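# Rehang misplaced flower on matching peg; keep dryer hung

## Task

Find the one flower hanging on a peg whose colour differs from its own and shift it to an unoccupied peg of the flower's colour, without deforming any stem. At the end the dryer must still hang on its rail, and each flower must hang upside down (head lowest), held by a clip on its stem.

## Robot and tools

Robot: two 6-joint arms, left_arm and right_arm, each with a parallel gripper. Every row or joint list orders joints as waist, shoulder, elbow, wrist pitch, wrist yaw, wrist roll. On both arms wrist yaw uses flipped signs everywhere: in what you send, in readings and in refusals. Stated ranges (rad, in the arm's own signs): waist -2.618..3.054, shoulder 0..3.142, elbow 0..3.142, wrist pitch -1.571..1.571, wrist yaw -1.571..1.571, wrist roll -2.094..2.094. A true end stop may differ from these by up to 0.059 rad either way.

Frame: all hand positions, velocities and orientations are in the scene frame. Its origin sits at table-top height, halfway between the two nominal arm bases; +x points out over the table, +z up, and left_arm is on the +y side (not the image left). Real bases are offset from nominal; a BASES line, if shown, gives their calibrated spots. Printed positions and orientations can be a few cm off, worse at long reach.

Row format (shared by execute_actions and move): 14 numbers, each between -1 and 1: left_arm's six joint values then its opening, then right_arm's six joints then its opening. Always send all 14. Joint values are offsets, scaled: 1.0 equals 2.224 rad for waist, shoulder and elbow, and 8.485 rad for the three wrist joints. The opening is absolute: +1 fully open, -1 shut. A 0 in an opening slot really commands 0 (half), so resend the current command to leave a gripper alone.

execute_actions(actions, cameras): actions is a list of actions; each action is a list of up to 15 rows, one per 1/30 s step; if shorter, its final row repeats until 15 steps. Offsets in every row count from the Joint targets at the start of that action, not from the previous row, so repeating an offset across actions keeps adding. An action asking any joint to exceed its range by over 0.059 rad is rejected for both arms; if the first action is rejected or any action is malformed, the whole call is rejected. An empty list only returns state and images. cameras: list of names, null or ["all"] for all, [] for none; an unknown name voids the call.

move(target, speed, blend, opening_speed, blocking, cameras): target is one 14-number row or a list of up to 15 rows; every row's offsets count from the same current Joint targets. All joints travel together, so grippers trace curves; nothing avoids obstacles or the other arm. speed: rad/s for the joint with farthest to travel, 0.01..12.57, default 0.5 (one value or one per target). blend: rad, corner rounding between list targets. opening_speed: rate of change of the opening on the -1..1 scale per second, at least 0.2; use a low value to close gently. blocking=false returns after about 0.5 s while the move continues. Paths under 0.5 s are stretched; over 10 s they stop short. The result adds a move: line (done, off_target, moving, held, fault; limits=held if steps were withheld). done/off_target say nothing about contact.

wait(seconds 0..10): lets the scene run on last commands. stop(): brakes a running move. zoom_image(camera, region=[x0,y0,x1,y1] pixels, at most 504x504): enlarges part of that camera's latest image. finished_scene(scene=1): ends the scene for good.

Cameras (all 896x504): cam_head_left, cam_head_right, cam_high, cam_low, cam_left_wrist, cam_right_wrist.

Result lines: end_effector_position (m, point between finger pads, about 1 cm behind the tips; fingers point along gripper +z and close along its y) and end_effector_quat_wxyz. Joint positions and Joint velocities give one block per arm (rad, rad/s) plus finger gap (m; 0.094 when fully open); "within noise" means the arm is still. Joint targets are the base for your next offsets. Tool commands shows current gripper commands. grip_measured is the finger opening on the command scale, reading a little wide when empty. Joint torques (N m, positive toward larger angle, with offsets and noise; joints 1-3 wrap at ±28). Action calls also list joint positions at some steps. "joint sent to its limit" means a joint was clamped at its end; "joint command not followed" means the clearance check altered targets. MOTOR HOT appears at 75 °C; OVER-TEMPERATURE FAULT at 90 °C folds that arm and disables it; at 100 °C it goes limp.

Motion notes: joints are speed limited, so big offsets take several actions; tiny ones may not start. Each step the target stays within 0.339 rad (big joints) or 2.2 rad (wrist) of the measured angle, and targets moving the gripper over 200 mm away are scaled back. Drives have backlash and weak wrists.

Gripping: below roughly 0.05 under the first-touch reading (more for small, round or soft items) the gripper squeezes at full force, about 50-64 N per pad. Stems can bend, so close slowly and only as far as needed; release by commanding well above grip_measured.

Avoid: dropping the flower or dryer, knocking anything off the table (that fails the task), letting go of moving parts, fast impacts, hard presses, any contact or squeeze between the two arms, and long stretched holds that heat motors. To end a push, command targets back past the measured positions. Loose objects may occasionally be nudged by outside pushes; a camera cable touching something counts as contact by that arm.

Each tool is called after ">>>" as a command line: name --argument value for each argument, lists and objects as JSON in quotes; but a table of rows of numbers goes row by row, as --pt "numbers of a row", without its own name.

## Session

>>> execute_actions --actions '[]'

Scene clock: 0.00 s.
left_arm: end_effector_position=(+0.3992, +0.3093, +0.1067) grip_measured=+1.000 end_effector_quat_wxyz=(+0.604, -0.028, +0.795, +0.039) | right_arm: end_effector_position=(+0.3574, -0.2733, +0.1338) grip_measured=+1.000 end_effector_quat_wxyz=(+0.628, +0.053, +0.773, -0.070)
Joint positions: left_arm=[0.005 1.587 0.366 0.951 0.038 0.019 0.094] | right_arm=[0.089 1.499 0.358 0.933 -0.25 0.01 0.094]
Joint velocities: within noise
Joint torques (N m): no reading
Heat: left arm: 27 °C; right arm: 26 °C.
Joint targets: left_arm=[0.006 1.571 0.383 0.965 0.044 0.013] | right_arm=[0.089 1.483 0.375 0.946 -0.257 0.003]
Tool commands: left_gripper/opening=+1.0 right_gripper/opening=+1.0

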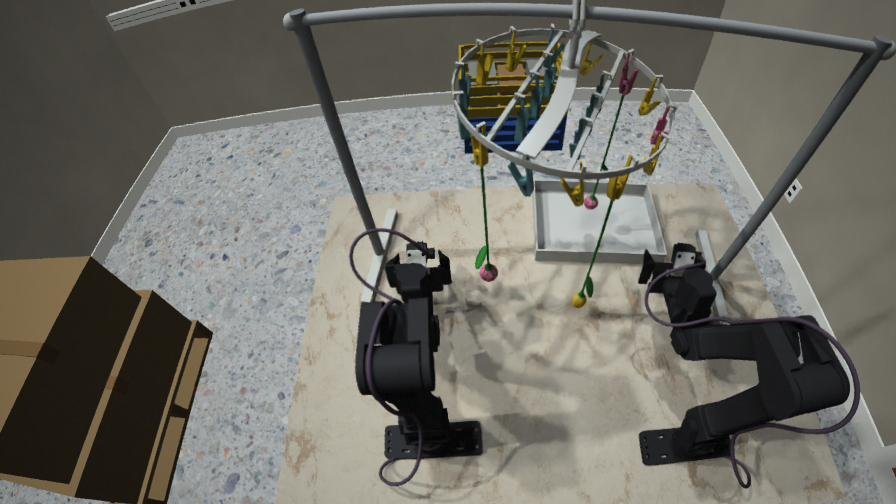

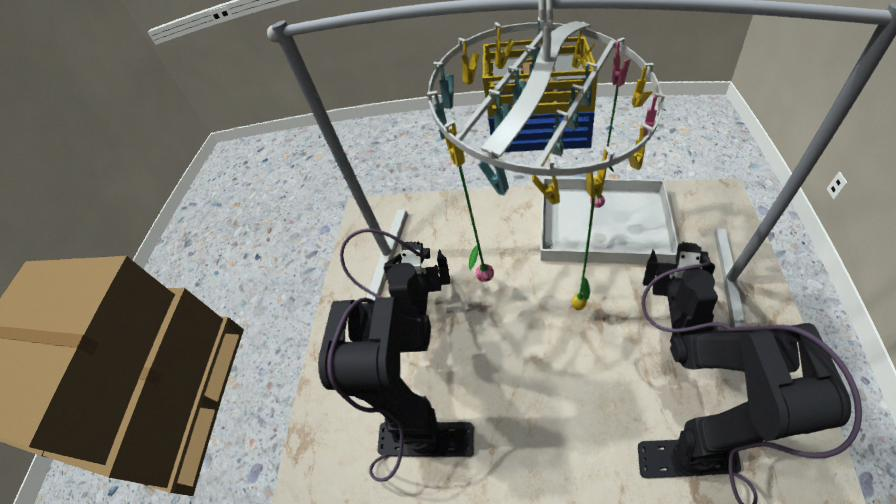

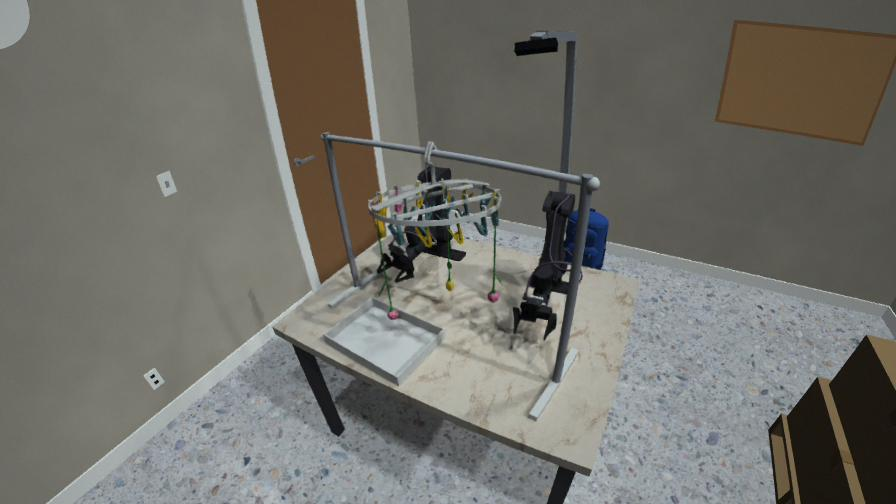

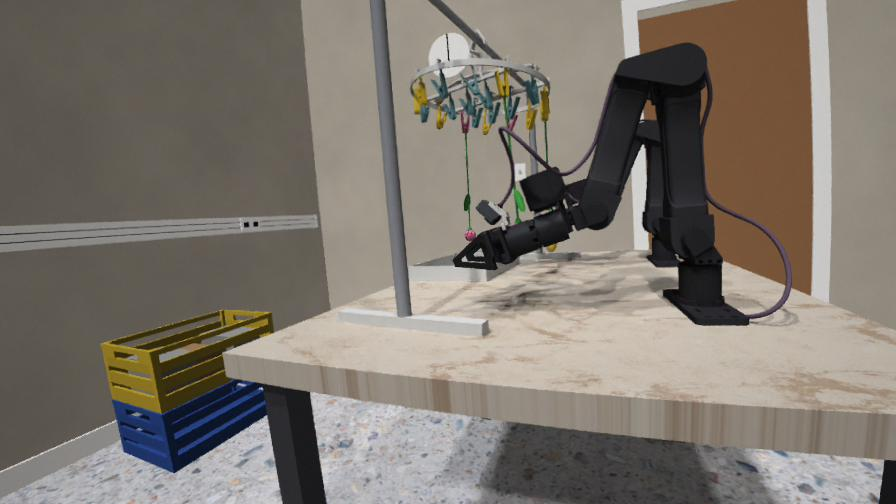

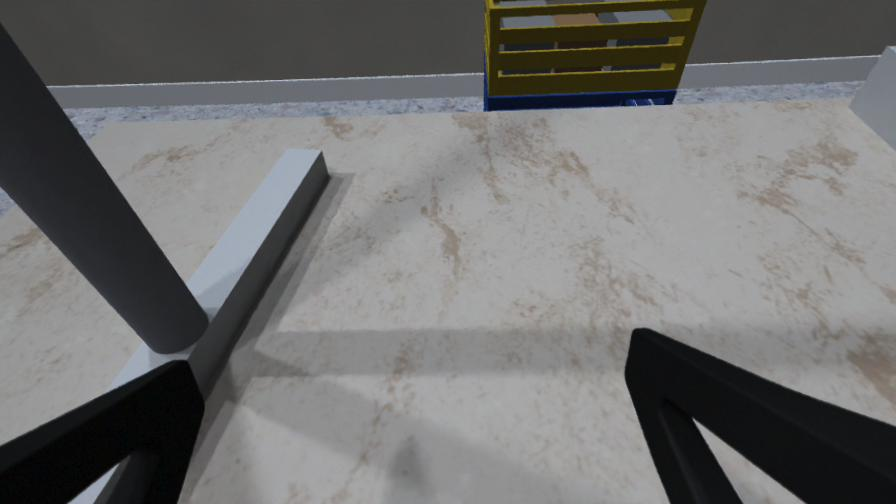

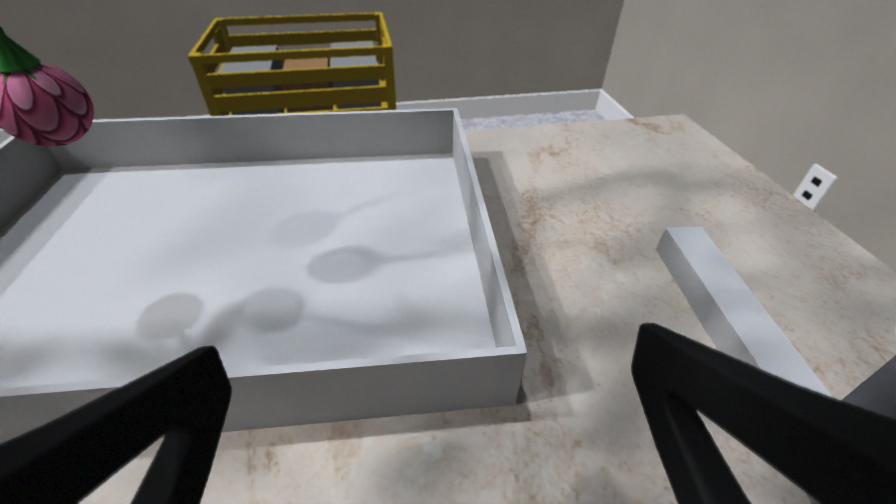

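>>> zoom_image --camera "cam_head_left" --region '[440, 0, 700, 200]'

>>> zoom_image --camera "cam_head_right" --region '[420, 0, 680, 200]'

>>> zoom_image --camera "cam_high" --region '[340, 130, 540, 340]'

>>> zoom_image --camera "cam_low" --region '[390, 20, 590, 260]'

Scaled by 1.938 from the camera's 896x504 image, which has a finer 1280x720 frame.

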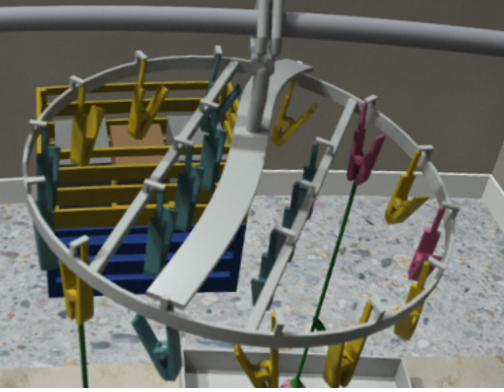

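Scaled by 1.938 from the camera's 896x504 image, which has a finer 1280x720 frame.

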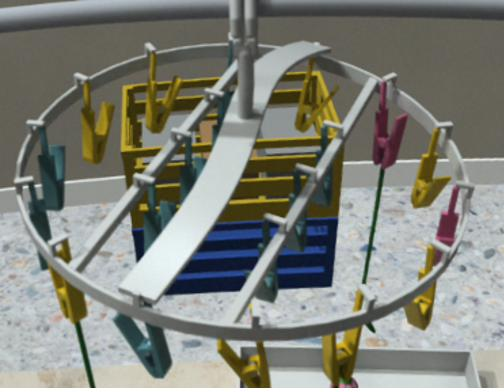

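Scaled by 2.400 from the camera's 896x504 image, which has a finer 1280x720 frame.

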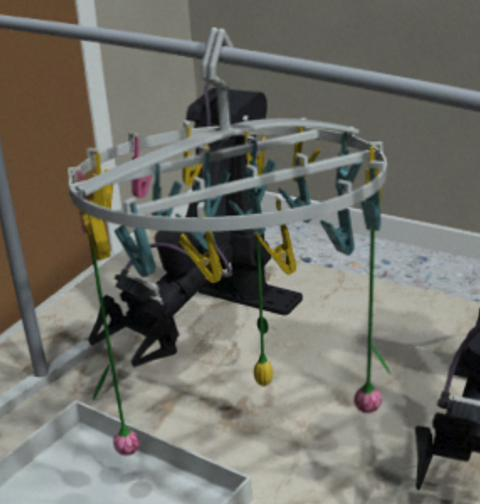

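Scaled by 2.100 from the camera's 896x504 image, which has a finer 1280x720 frame.

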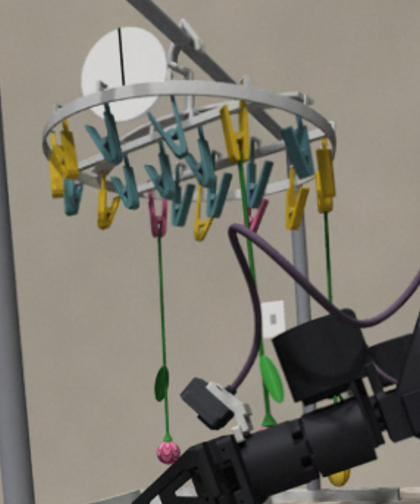

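>>> zoom_image --camera "cam_low" --region '[405, 50, 485, 140]'

>>> zoom_image --camera "cam_low" --region '[475, 50, 555, 140]'

>>> zoom_image --camera "cam_head_left" --region '[440, 110, 560, 210]'

>>> zoom_image --camera "cam_head_left" --region '[590, 40, 710, 210]'

>>> zoom_image --camera "cam_head_right" --region '[580, 30, 680, 210]'

Scaled by 5.600 from the camera's 896x504 image, which has a finer 1280x720 frame.

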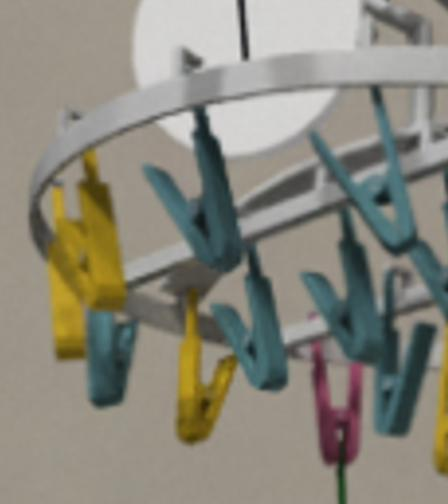

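Scaled by 5.600 from the camera's 896x504 image, which has a finer 1280x720 frame.

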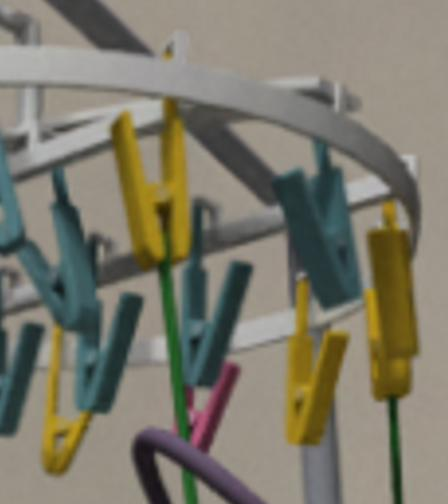

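Scaled by 4.200 from the camera's 896x504 image, which has a finer 1280x720 frame.

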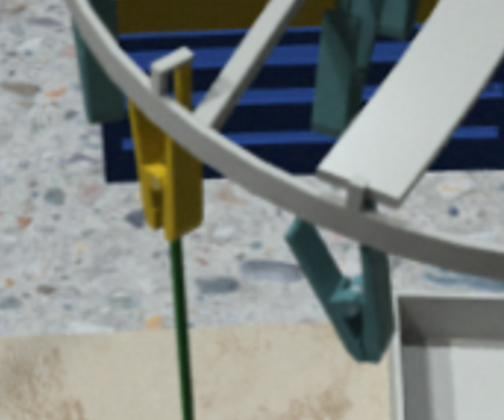

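Scaled by 2.965 from the camera's 896x504 image, which has a finer 1280x720 frame.

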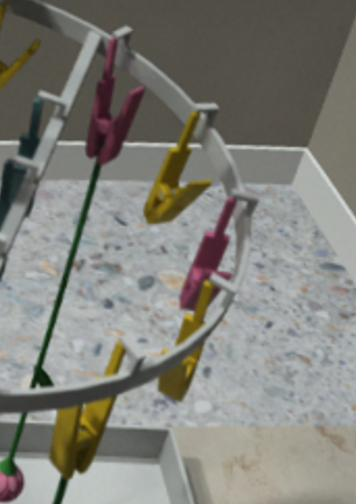

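Scaled by 2.800 from the camera's 896x504 image, which has a finer 1280x720 frame.

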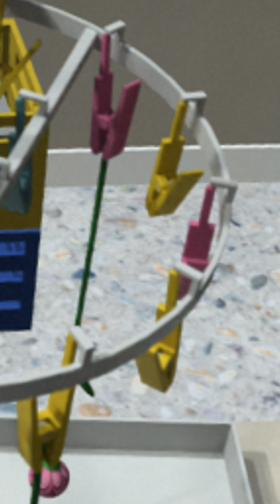

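>>> zoom_image --camera "cam_head_left" --region '[360, 200, 520, 320]'

>>> zoom_image --camera "cam_head_right" --region '[360, 200, 520, 320]'

>>> zoom_image --camera "cam_high" --region '[480, 180, 640, 420]'

Scaled by 3.150 from the camera's 896x504 image, which has a finer 1280x720 frame.

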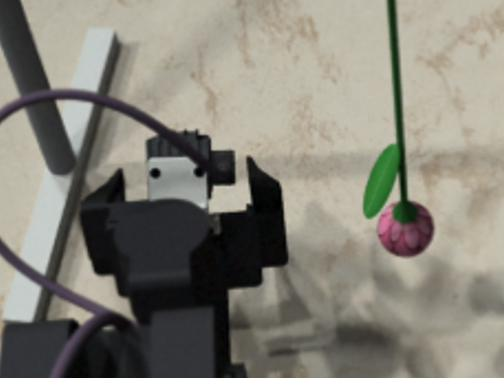

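Scaled by 3.150 from the camera's 896x504 image, which has a finer 1280x720 frame.

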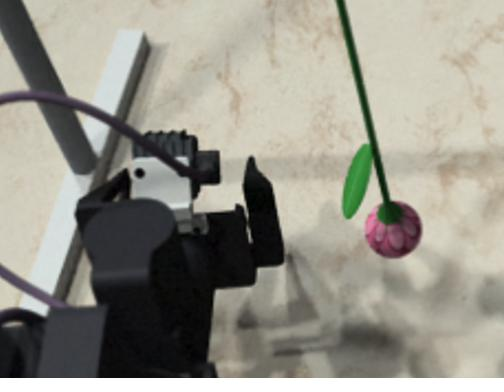

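Scaled by 2.100 from the camera's 896x504 image, which has a finer 1280x720 frame.

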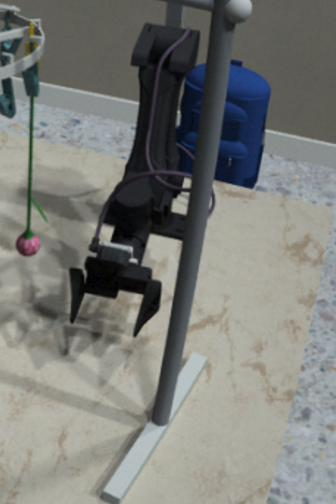

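>>> zoom_image --camera "cam_high" --region '[390, 130, 480, 200]'

>>> zoom_image --camera "cam_head_left" --region '[530, 0, 630, 80]'

>>> zoom_image --camera "cam_low" --region '[430, 10, 530, 80]'

Scaled by 5.600 from the camera's 896x504 image, which has a finer 1280x720 frame.

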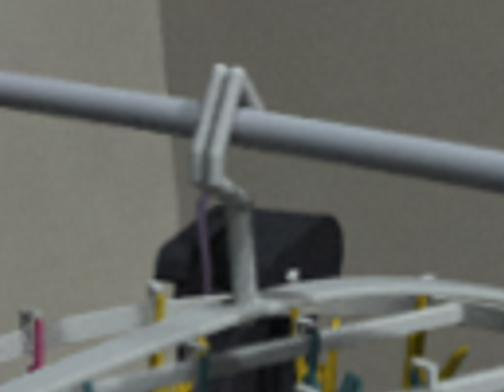

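Scaled by 5.040 from the camera's 896x504 image, which has a finer 1280x720 frame.

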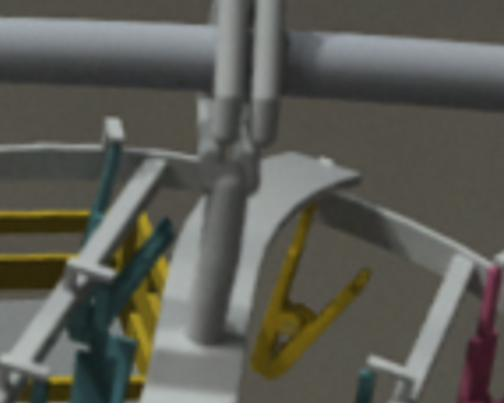

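Scaled by 5.040 from the camera's 896x504 image, which has a finer 1280x720 frame.

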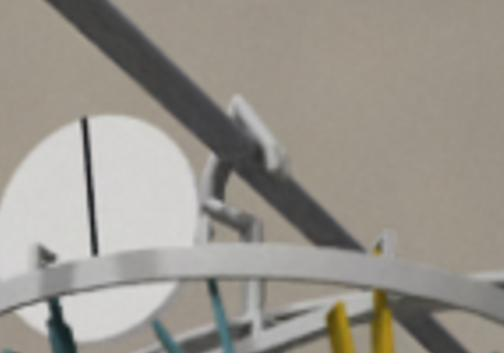

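>>> move --target '[0.0198, -0.3516, 0.2266, -0.1253, -0.0052, -0.0015, 1, -0.04, -0.2603, 0.1502, -0.0885, 0.0303, 0, 1]' --speed 0.8

Scene clock: 292.97 s.
left_arm: end_effector_position=(+0.3209, +0.3132, +0.3740) grip_measured=+1.000 end_effector_quat_wxyz=(+0.700, -0.036, +0.712, +0.047) | right_arm: end_effector_position=(+0.3207, -0.2634, +0.3171) grip_measured=+1.000 end_effector_quat_wxyz=(+0.700, +0.011, +0.714, -0.004)
Joint positions: left_arm=[0.044 0.798 0.842 -0.06 0.016 0.016 0.094] | right_arm=[0.011 0.921 0.654 0.247 -0.018 0.01 0.094]
Joint velocities: within noise
Joint torques (N m): left_arm=[0.72 -1.1 10.11 1.26 -0.13 -0.06] | right_arm=[-0.66 -3.32 14 1.55 0.09 0.01]
Heat: left arm: 36 °C; right arm: 35 °C.
Joint targets: left_arm=[0.050 0.789 0.887 -0.098 0.000 0.001] | right_arm=[0.000 0.904 0.709 0.195 0.000 0.003]
move: off_target (left_arm, right_arm); left_arm: the elbow is farthest, 0.046 rad from its target; right_arm: the elbow is farthest, 0.055 rad from its target

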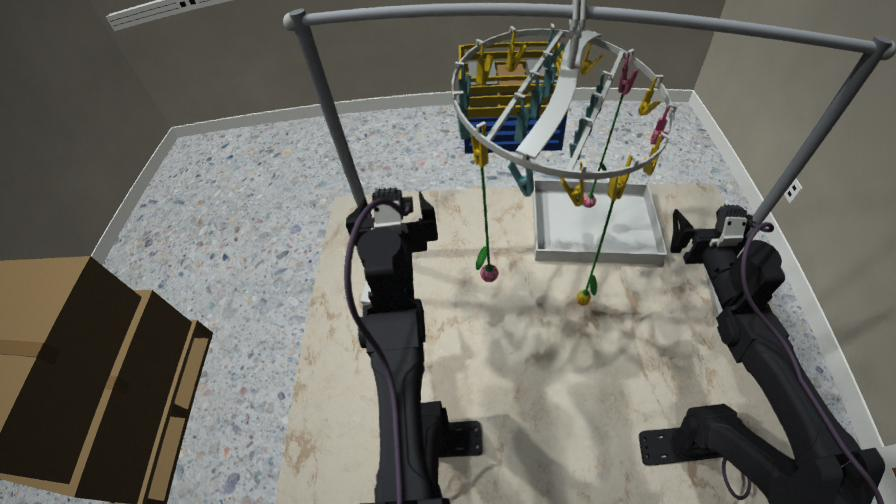

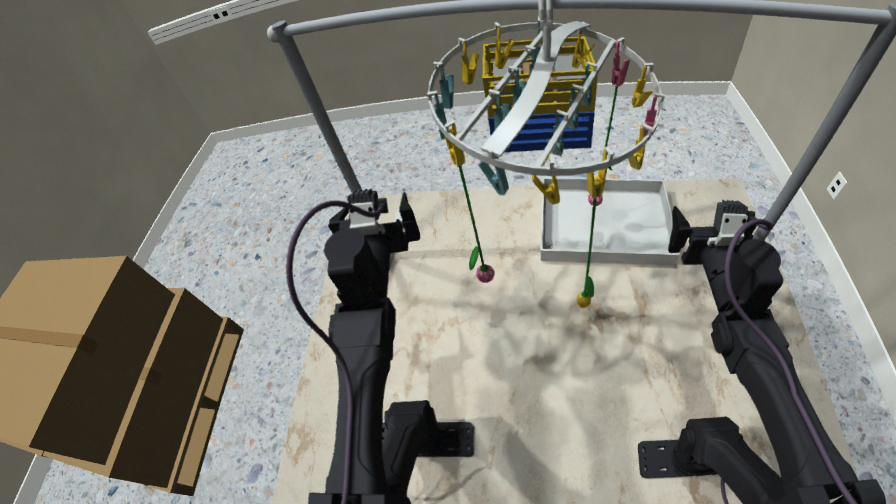

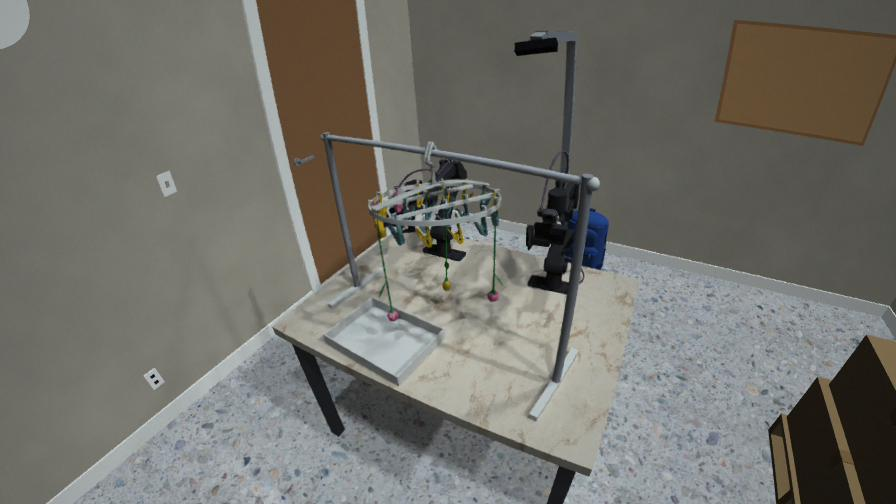

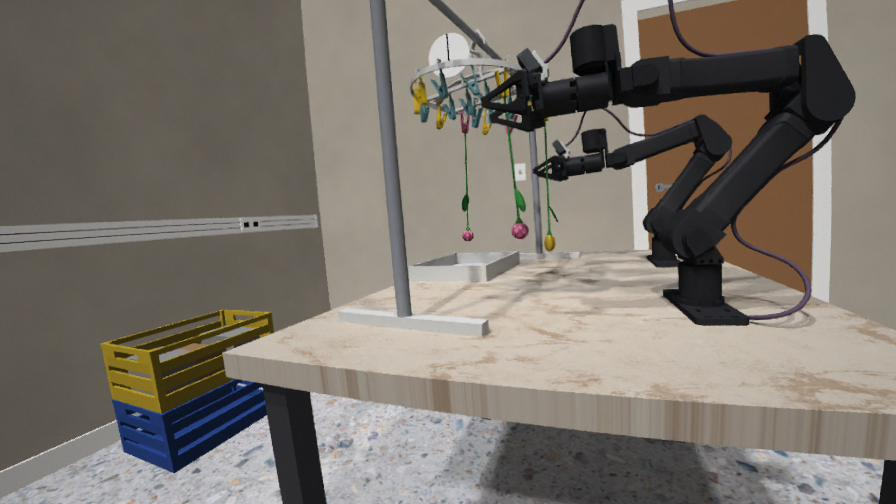

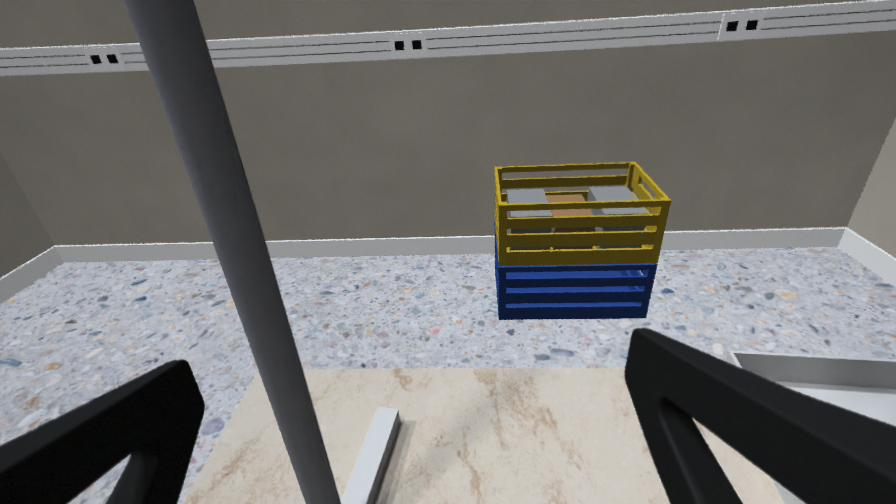

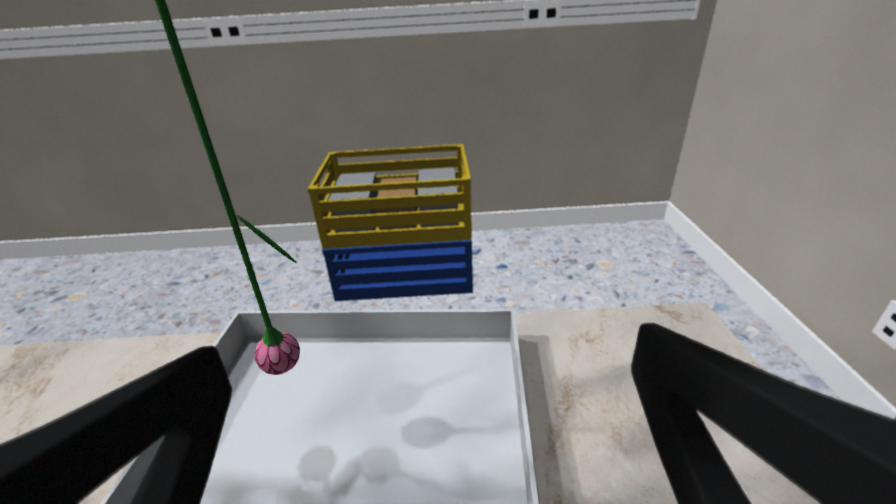

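>>> zoom_image --camera "cam_head_left" --region '[330, 170, 450, 260]'

>>> zoom_image --camera "cam_head_left" --region '[640, 180, 780, 285]'

>>> zoom_image --camera "cam_head_right" --region '[330, 170, 450, 260]'

>>> zoom_image --camera "cam_head_right" --region '[640, 180, 780, 285]'

>>> zoom_image --camera "cam_low" --region '[400, 40, 560, 250]'

>>> zoom_image --camera "cam_high" --region '[350, 130, 610, 330]'

Scaled by 4.200 from the camera's 896x504 image, which has a finer 1280x720 frame.

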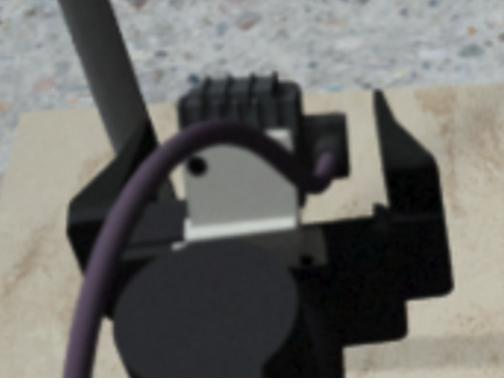

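Scaled by 3.600 from the camera's 896x504 image, which has a finer 1280x720 frame.

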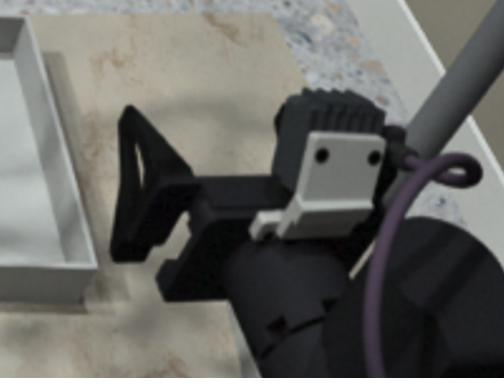

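Scaled by 4.200 from the camera's 896x504 image, which has a finer 1280x720 frame.

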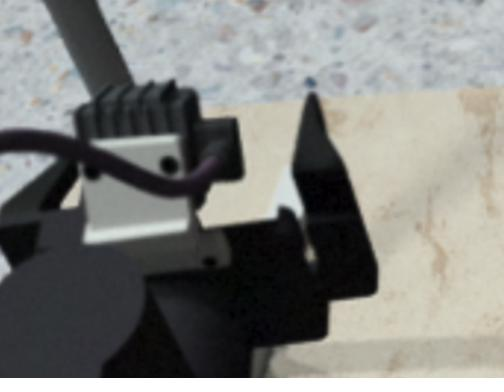

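Scaled by 3.600 from the camera's 896x504 image, which has a finer 1280x720 frame.

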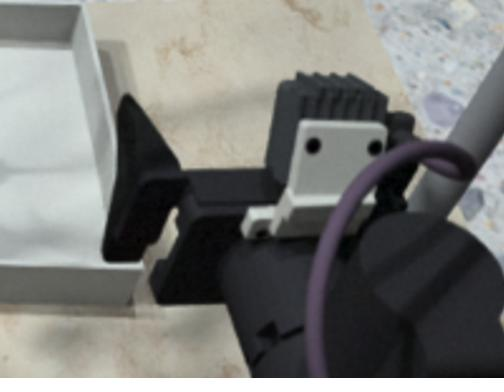

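Scaled by 2.400 from the camera's 896x504 image, which has a finer 1280x720 frame.

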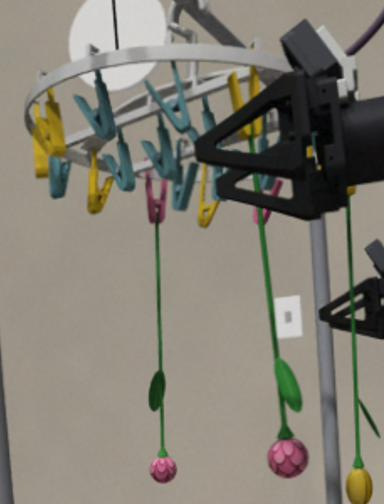

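Scaled by 1.938 from the camera's 896x504 image, which has a finer 1280x720 frame.

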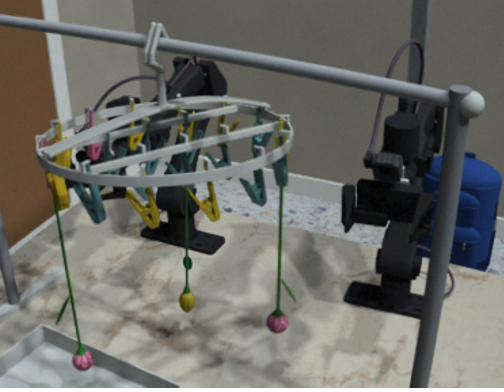

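>>> zoom_image --camera "cam_head_left" --region '[630, 80, 700, 180]'

>>> zoom_image --camera "cam_head_right" --region '[610, 60, 680, 180]'

>>> zoom_image --camera "cam_high" --region '[360, 170, 440, 260]'

>>> zoom_image --camera "cam_low" --region '[490, 90, 550, 150]'

Scaled by 5.040 from the camera's 896x504 image, which has a finer 1280x720 frame.

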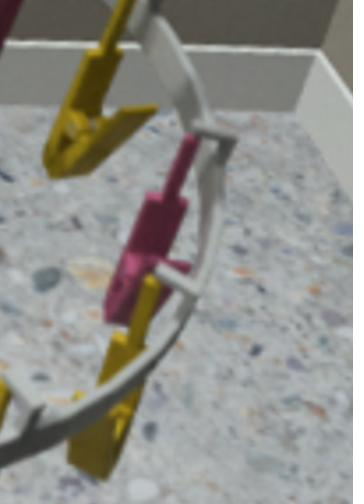

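Scaled by 4.200 from the camera's 896x504 image, which has a finer 1280x720 frame.

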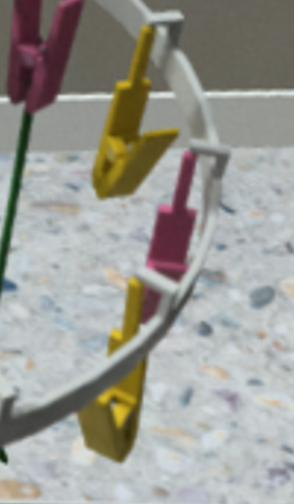

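Scaled by 5.600 from the camera's 896x504 image, which has a finer 1280x720 frame.

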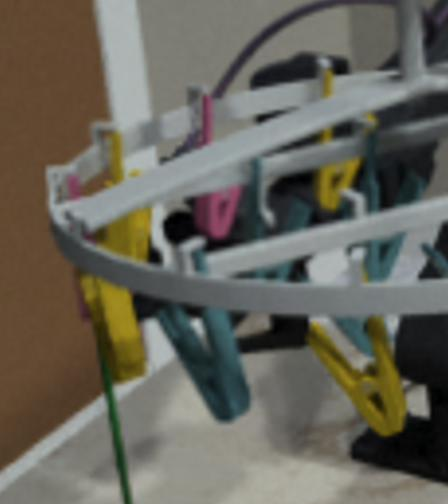

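Scaled by 8.400 from the camera's 896x504 image, which has a finer 1280x720 frame.

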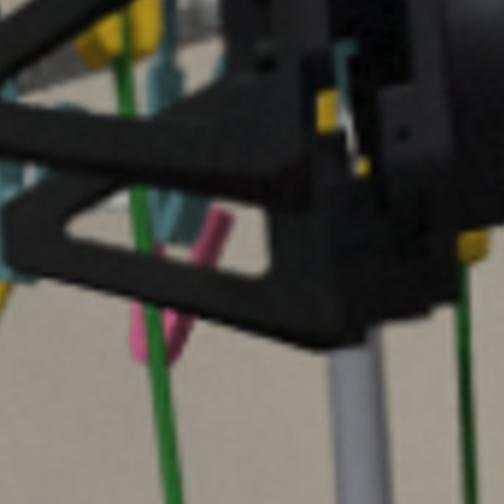

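>>> move --target '[0.2082, 0.191, 0.2329, -0.0057, -0.1597, 0, 0.3, 0, -0.1138, -0.1111, 0.0046, 0, 0, 0.3]' --speed 0.8 --opening_speed 1.0

Scene clock: 743.53 s.
left_arm: end_effector_position=(+0.3214, +0.2790, +0.4597) grip_measured=+0.302 end_effector_quat_wxyz=(+0.658, +0.270, +0.652, -0.263) | right_arm: end_effector_position=(+0.2730, -0.2633, +0.3102) grip_measured=+0.302 end_effector_quat_wxyz=(+0.727, +0.011, +0.686, -0.004)
Joint positions: left_arm=[0.51 1.219 1.349 -0.114 -1.338 -0.004 0.061] | right_arm=[0.011 0.671 0.482 0.247 -0.018 0.01 0.061]
Joint velocities: within noise
Joint torques (N m): left_arm=[0.36 -3.29 10.52 0.81 -0.07 -0.02] | right_arm=[-0.66 -1.77 6.86 1.84 0.1 0.01]
Heat: left arm: 43 °C; right arm: 48 °C.
Joint targets: left_arm=[0.513 1.213 1.405 -0.147 -1.356 0.001] | right_arm=[0.000 0.651 0.462 0.234 0.000 0.003]
move: off_target (left_arm); left_arm: the elbow is farthest, 0.056 rad from its target

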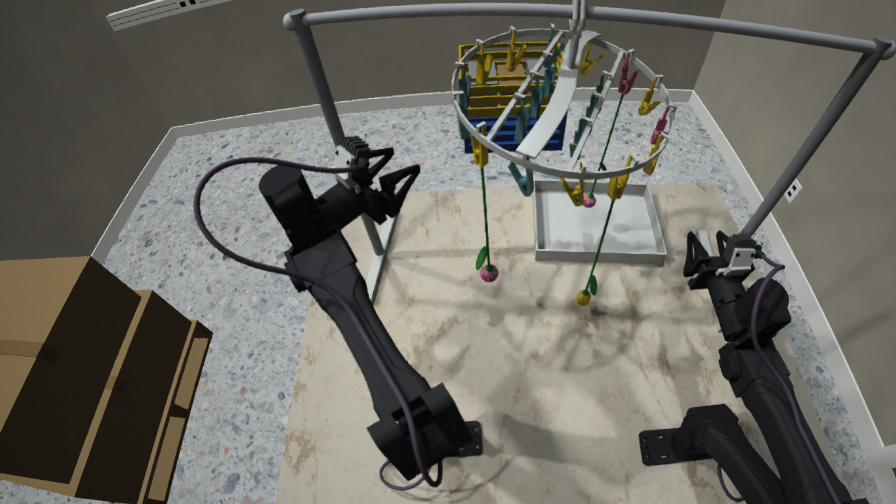

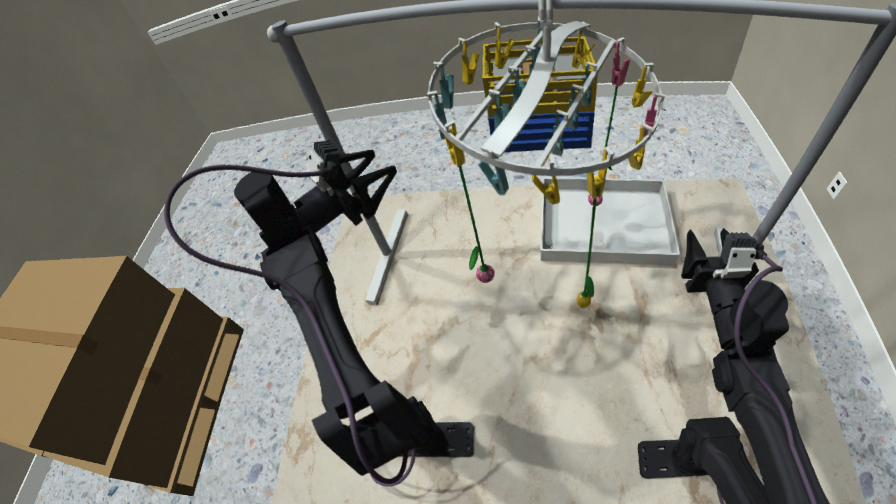

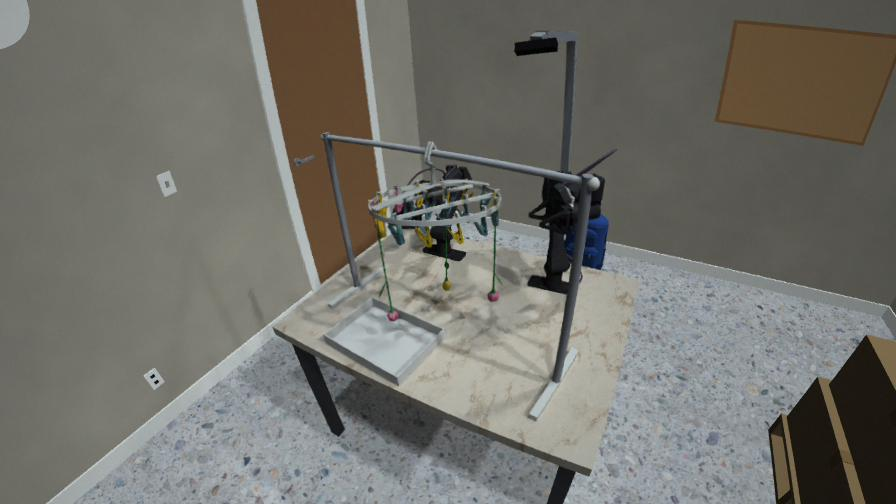

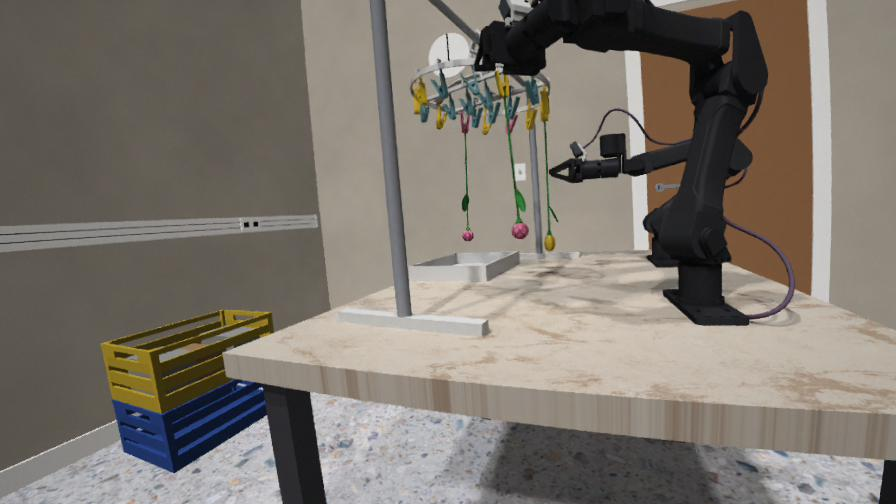

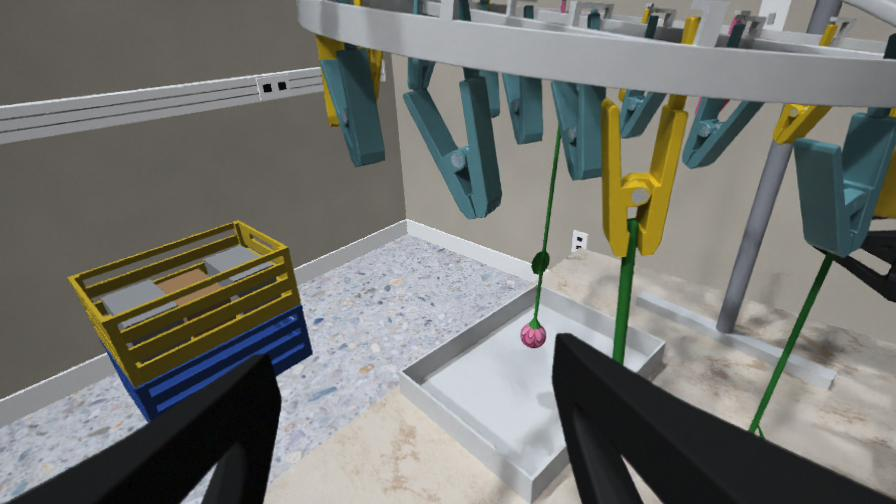

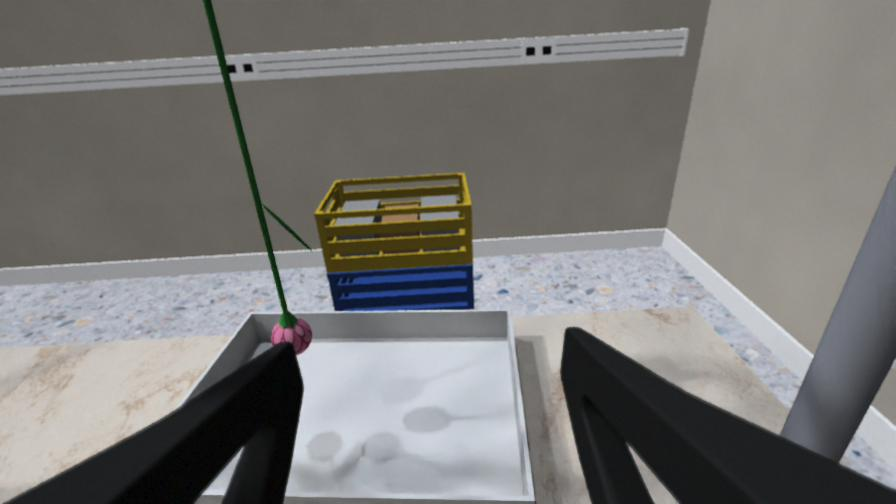

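>>> zoom_image --camera "cam_head_left" --region '[370, 110, 510, 200]'

>>> zoom_image --camera "cam_head_right" --region '[350, 110, 490, 200]'

>>> zoom_image --camera "cam_left_wrist" --region '[480, 0, 896, 300]'

Scaled by 3.600 from the camera's 896x504 image, which has a finer 1280x720 frame.

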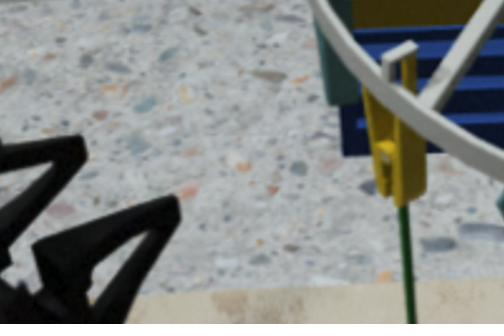

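Scaled by 3.600 from the camera's 896x504 image, which has a finer 1280x720 frame.

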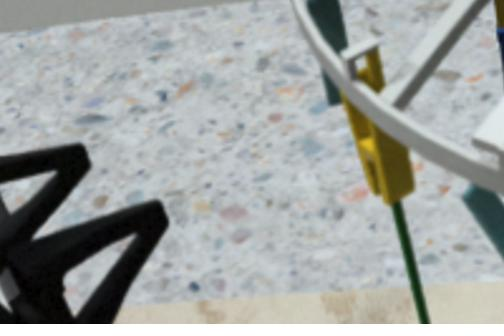

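Scaled by 1.212 from the camera's 896x504 image, which has a finer 1280x720 frame.

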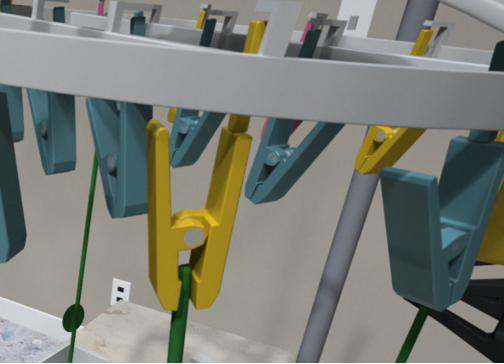

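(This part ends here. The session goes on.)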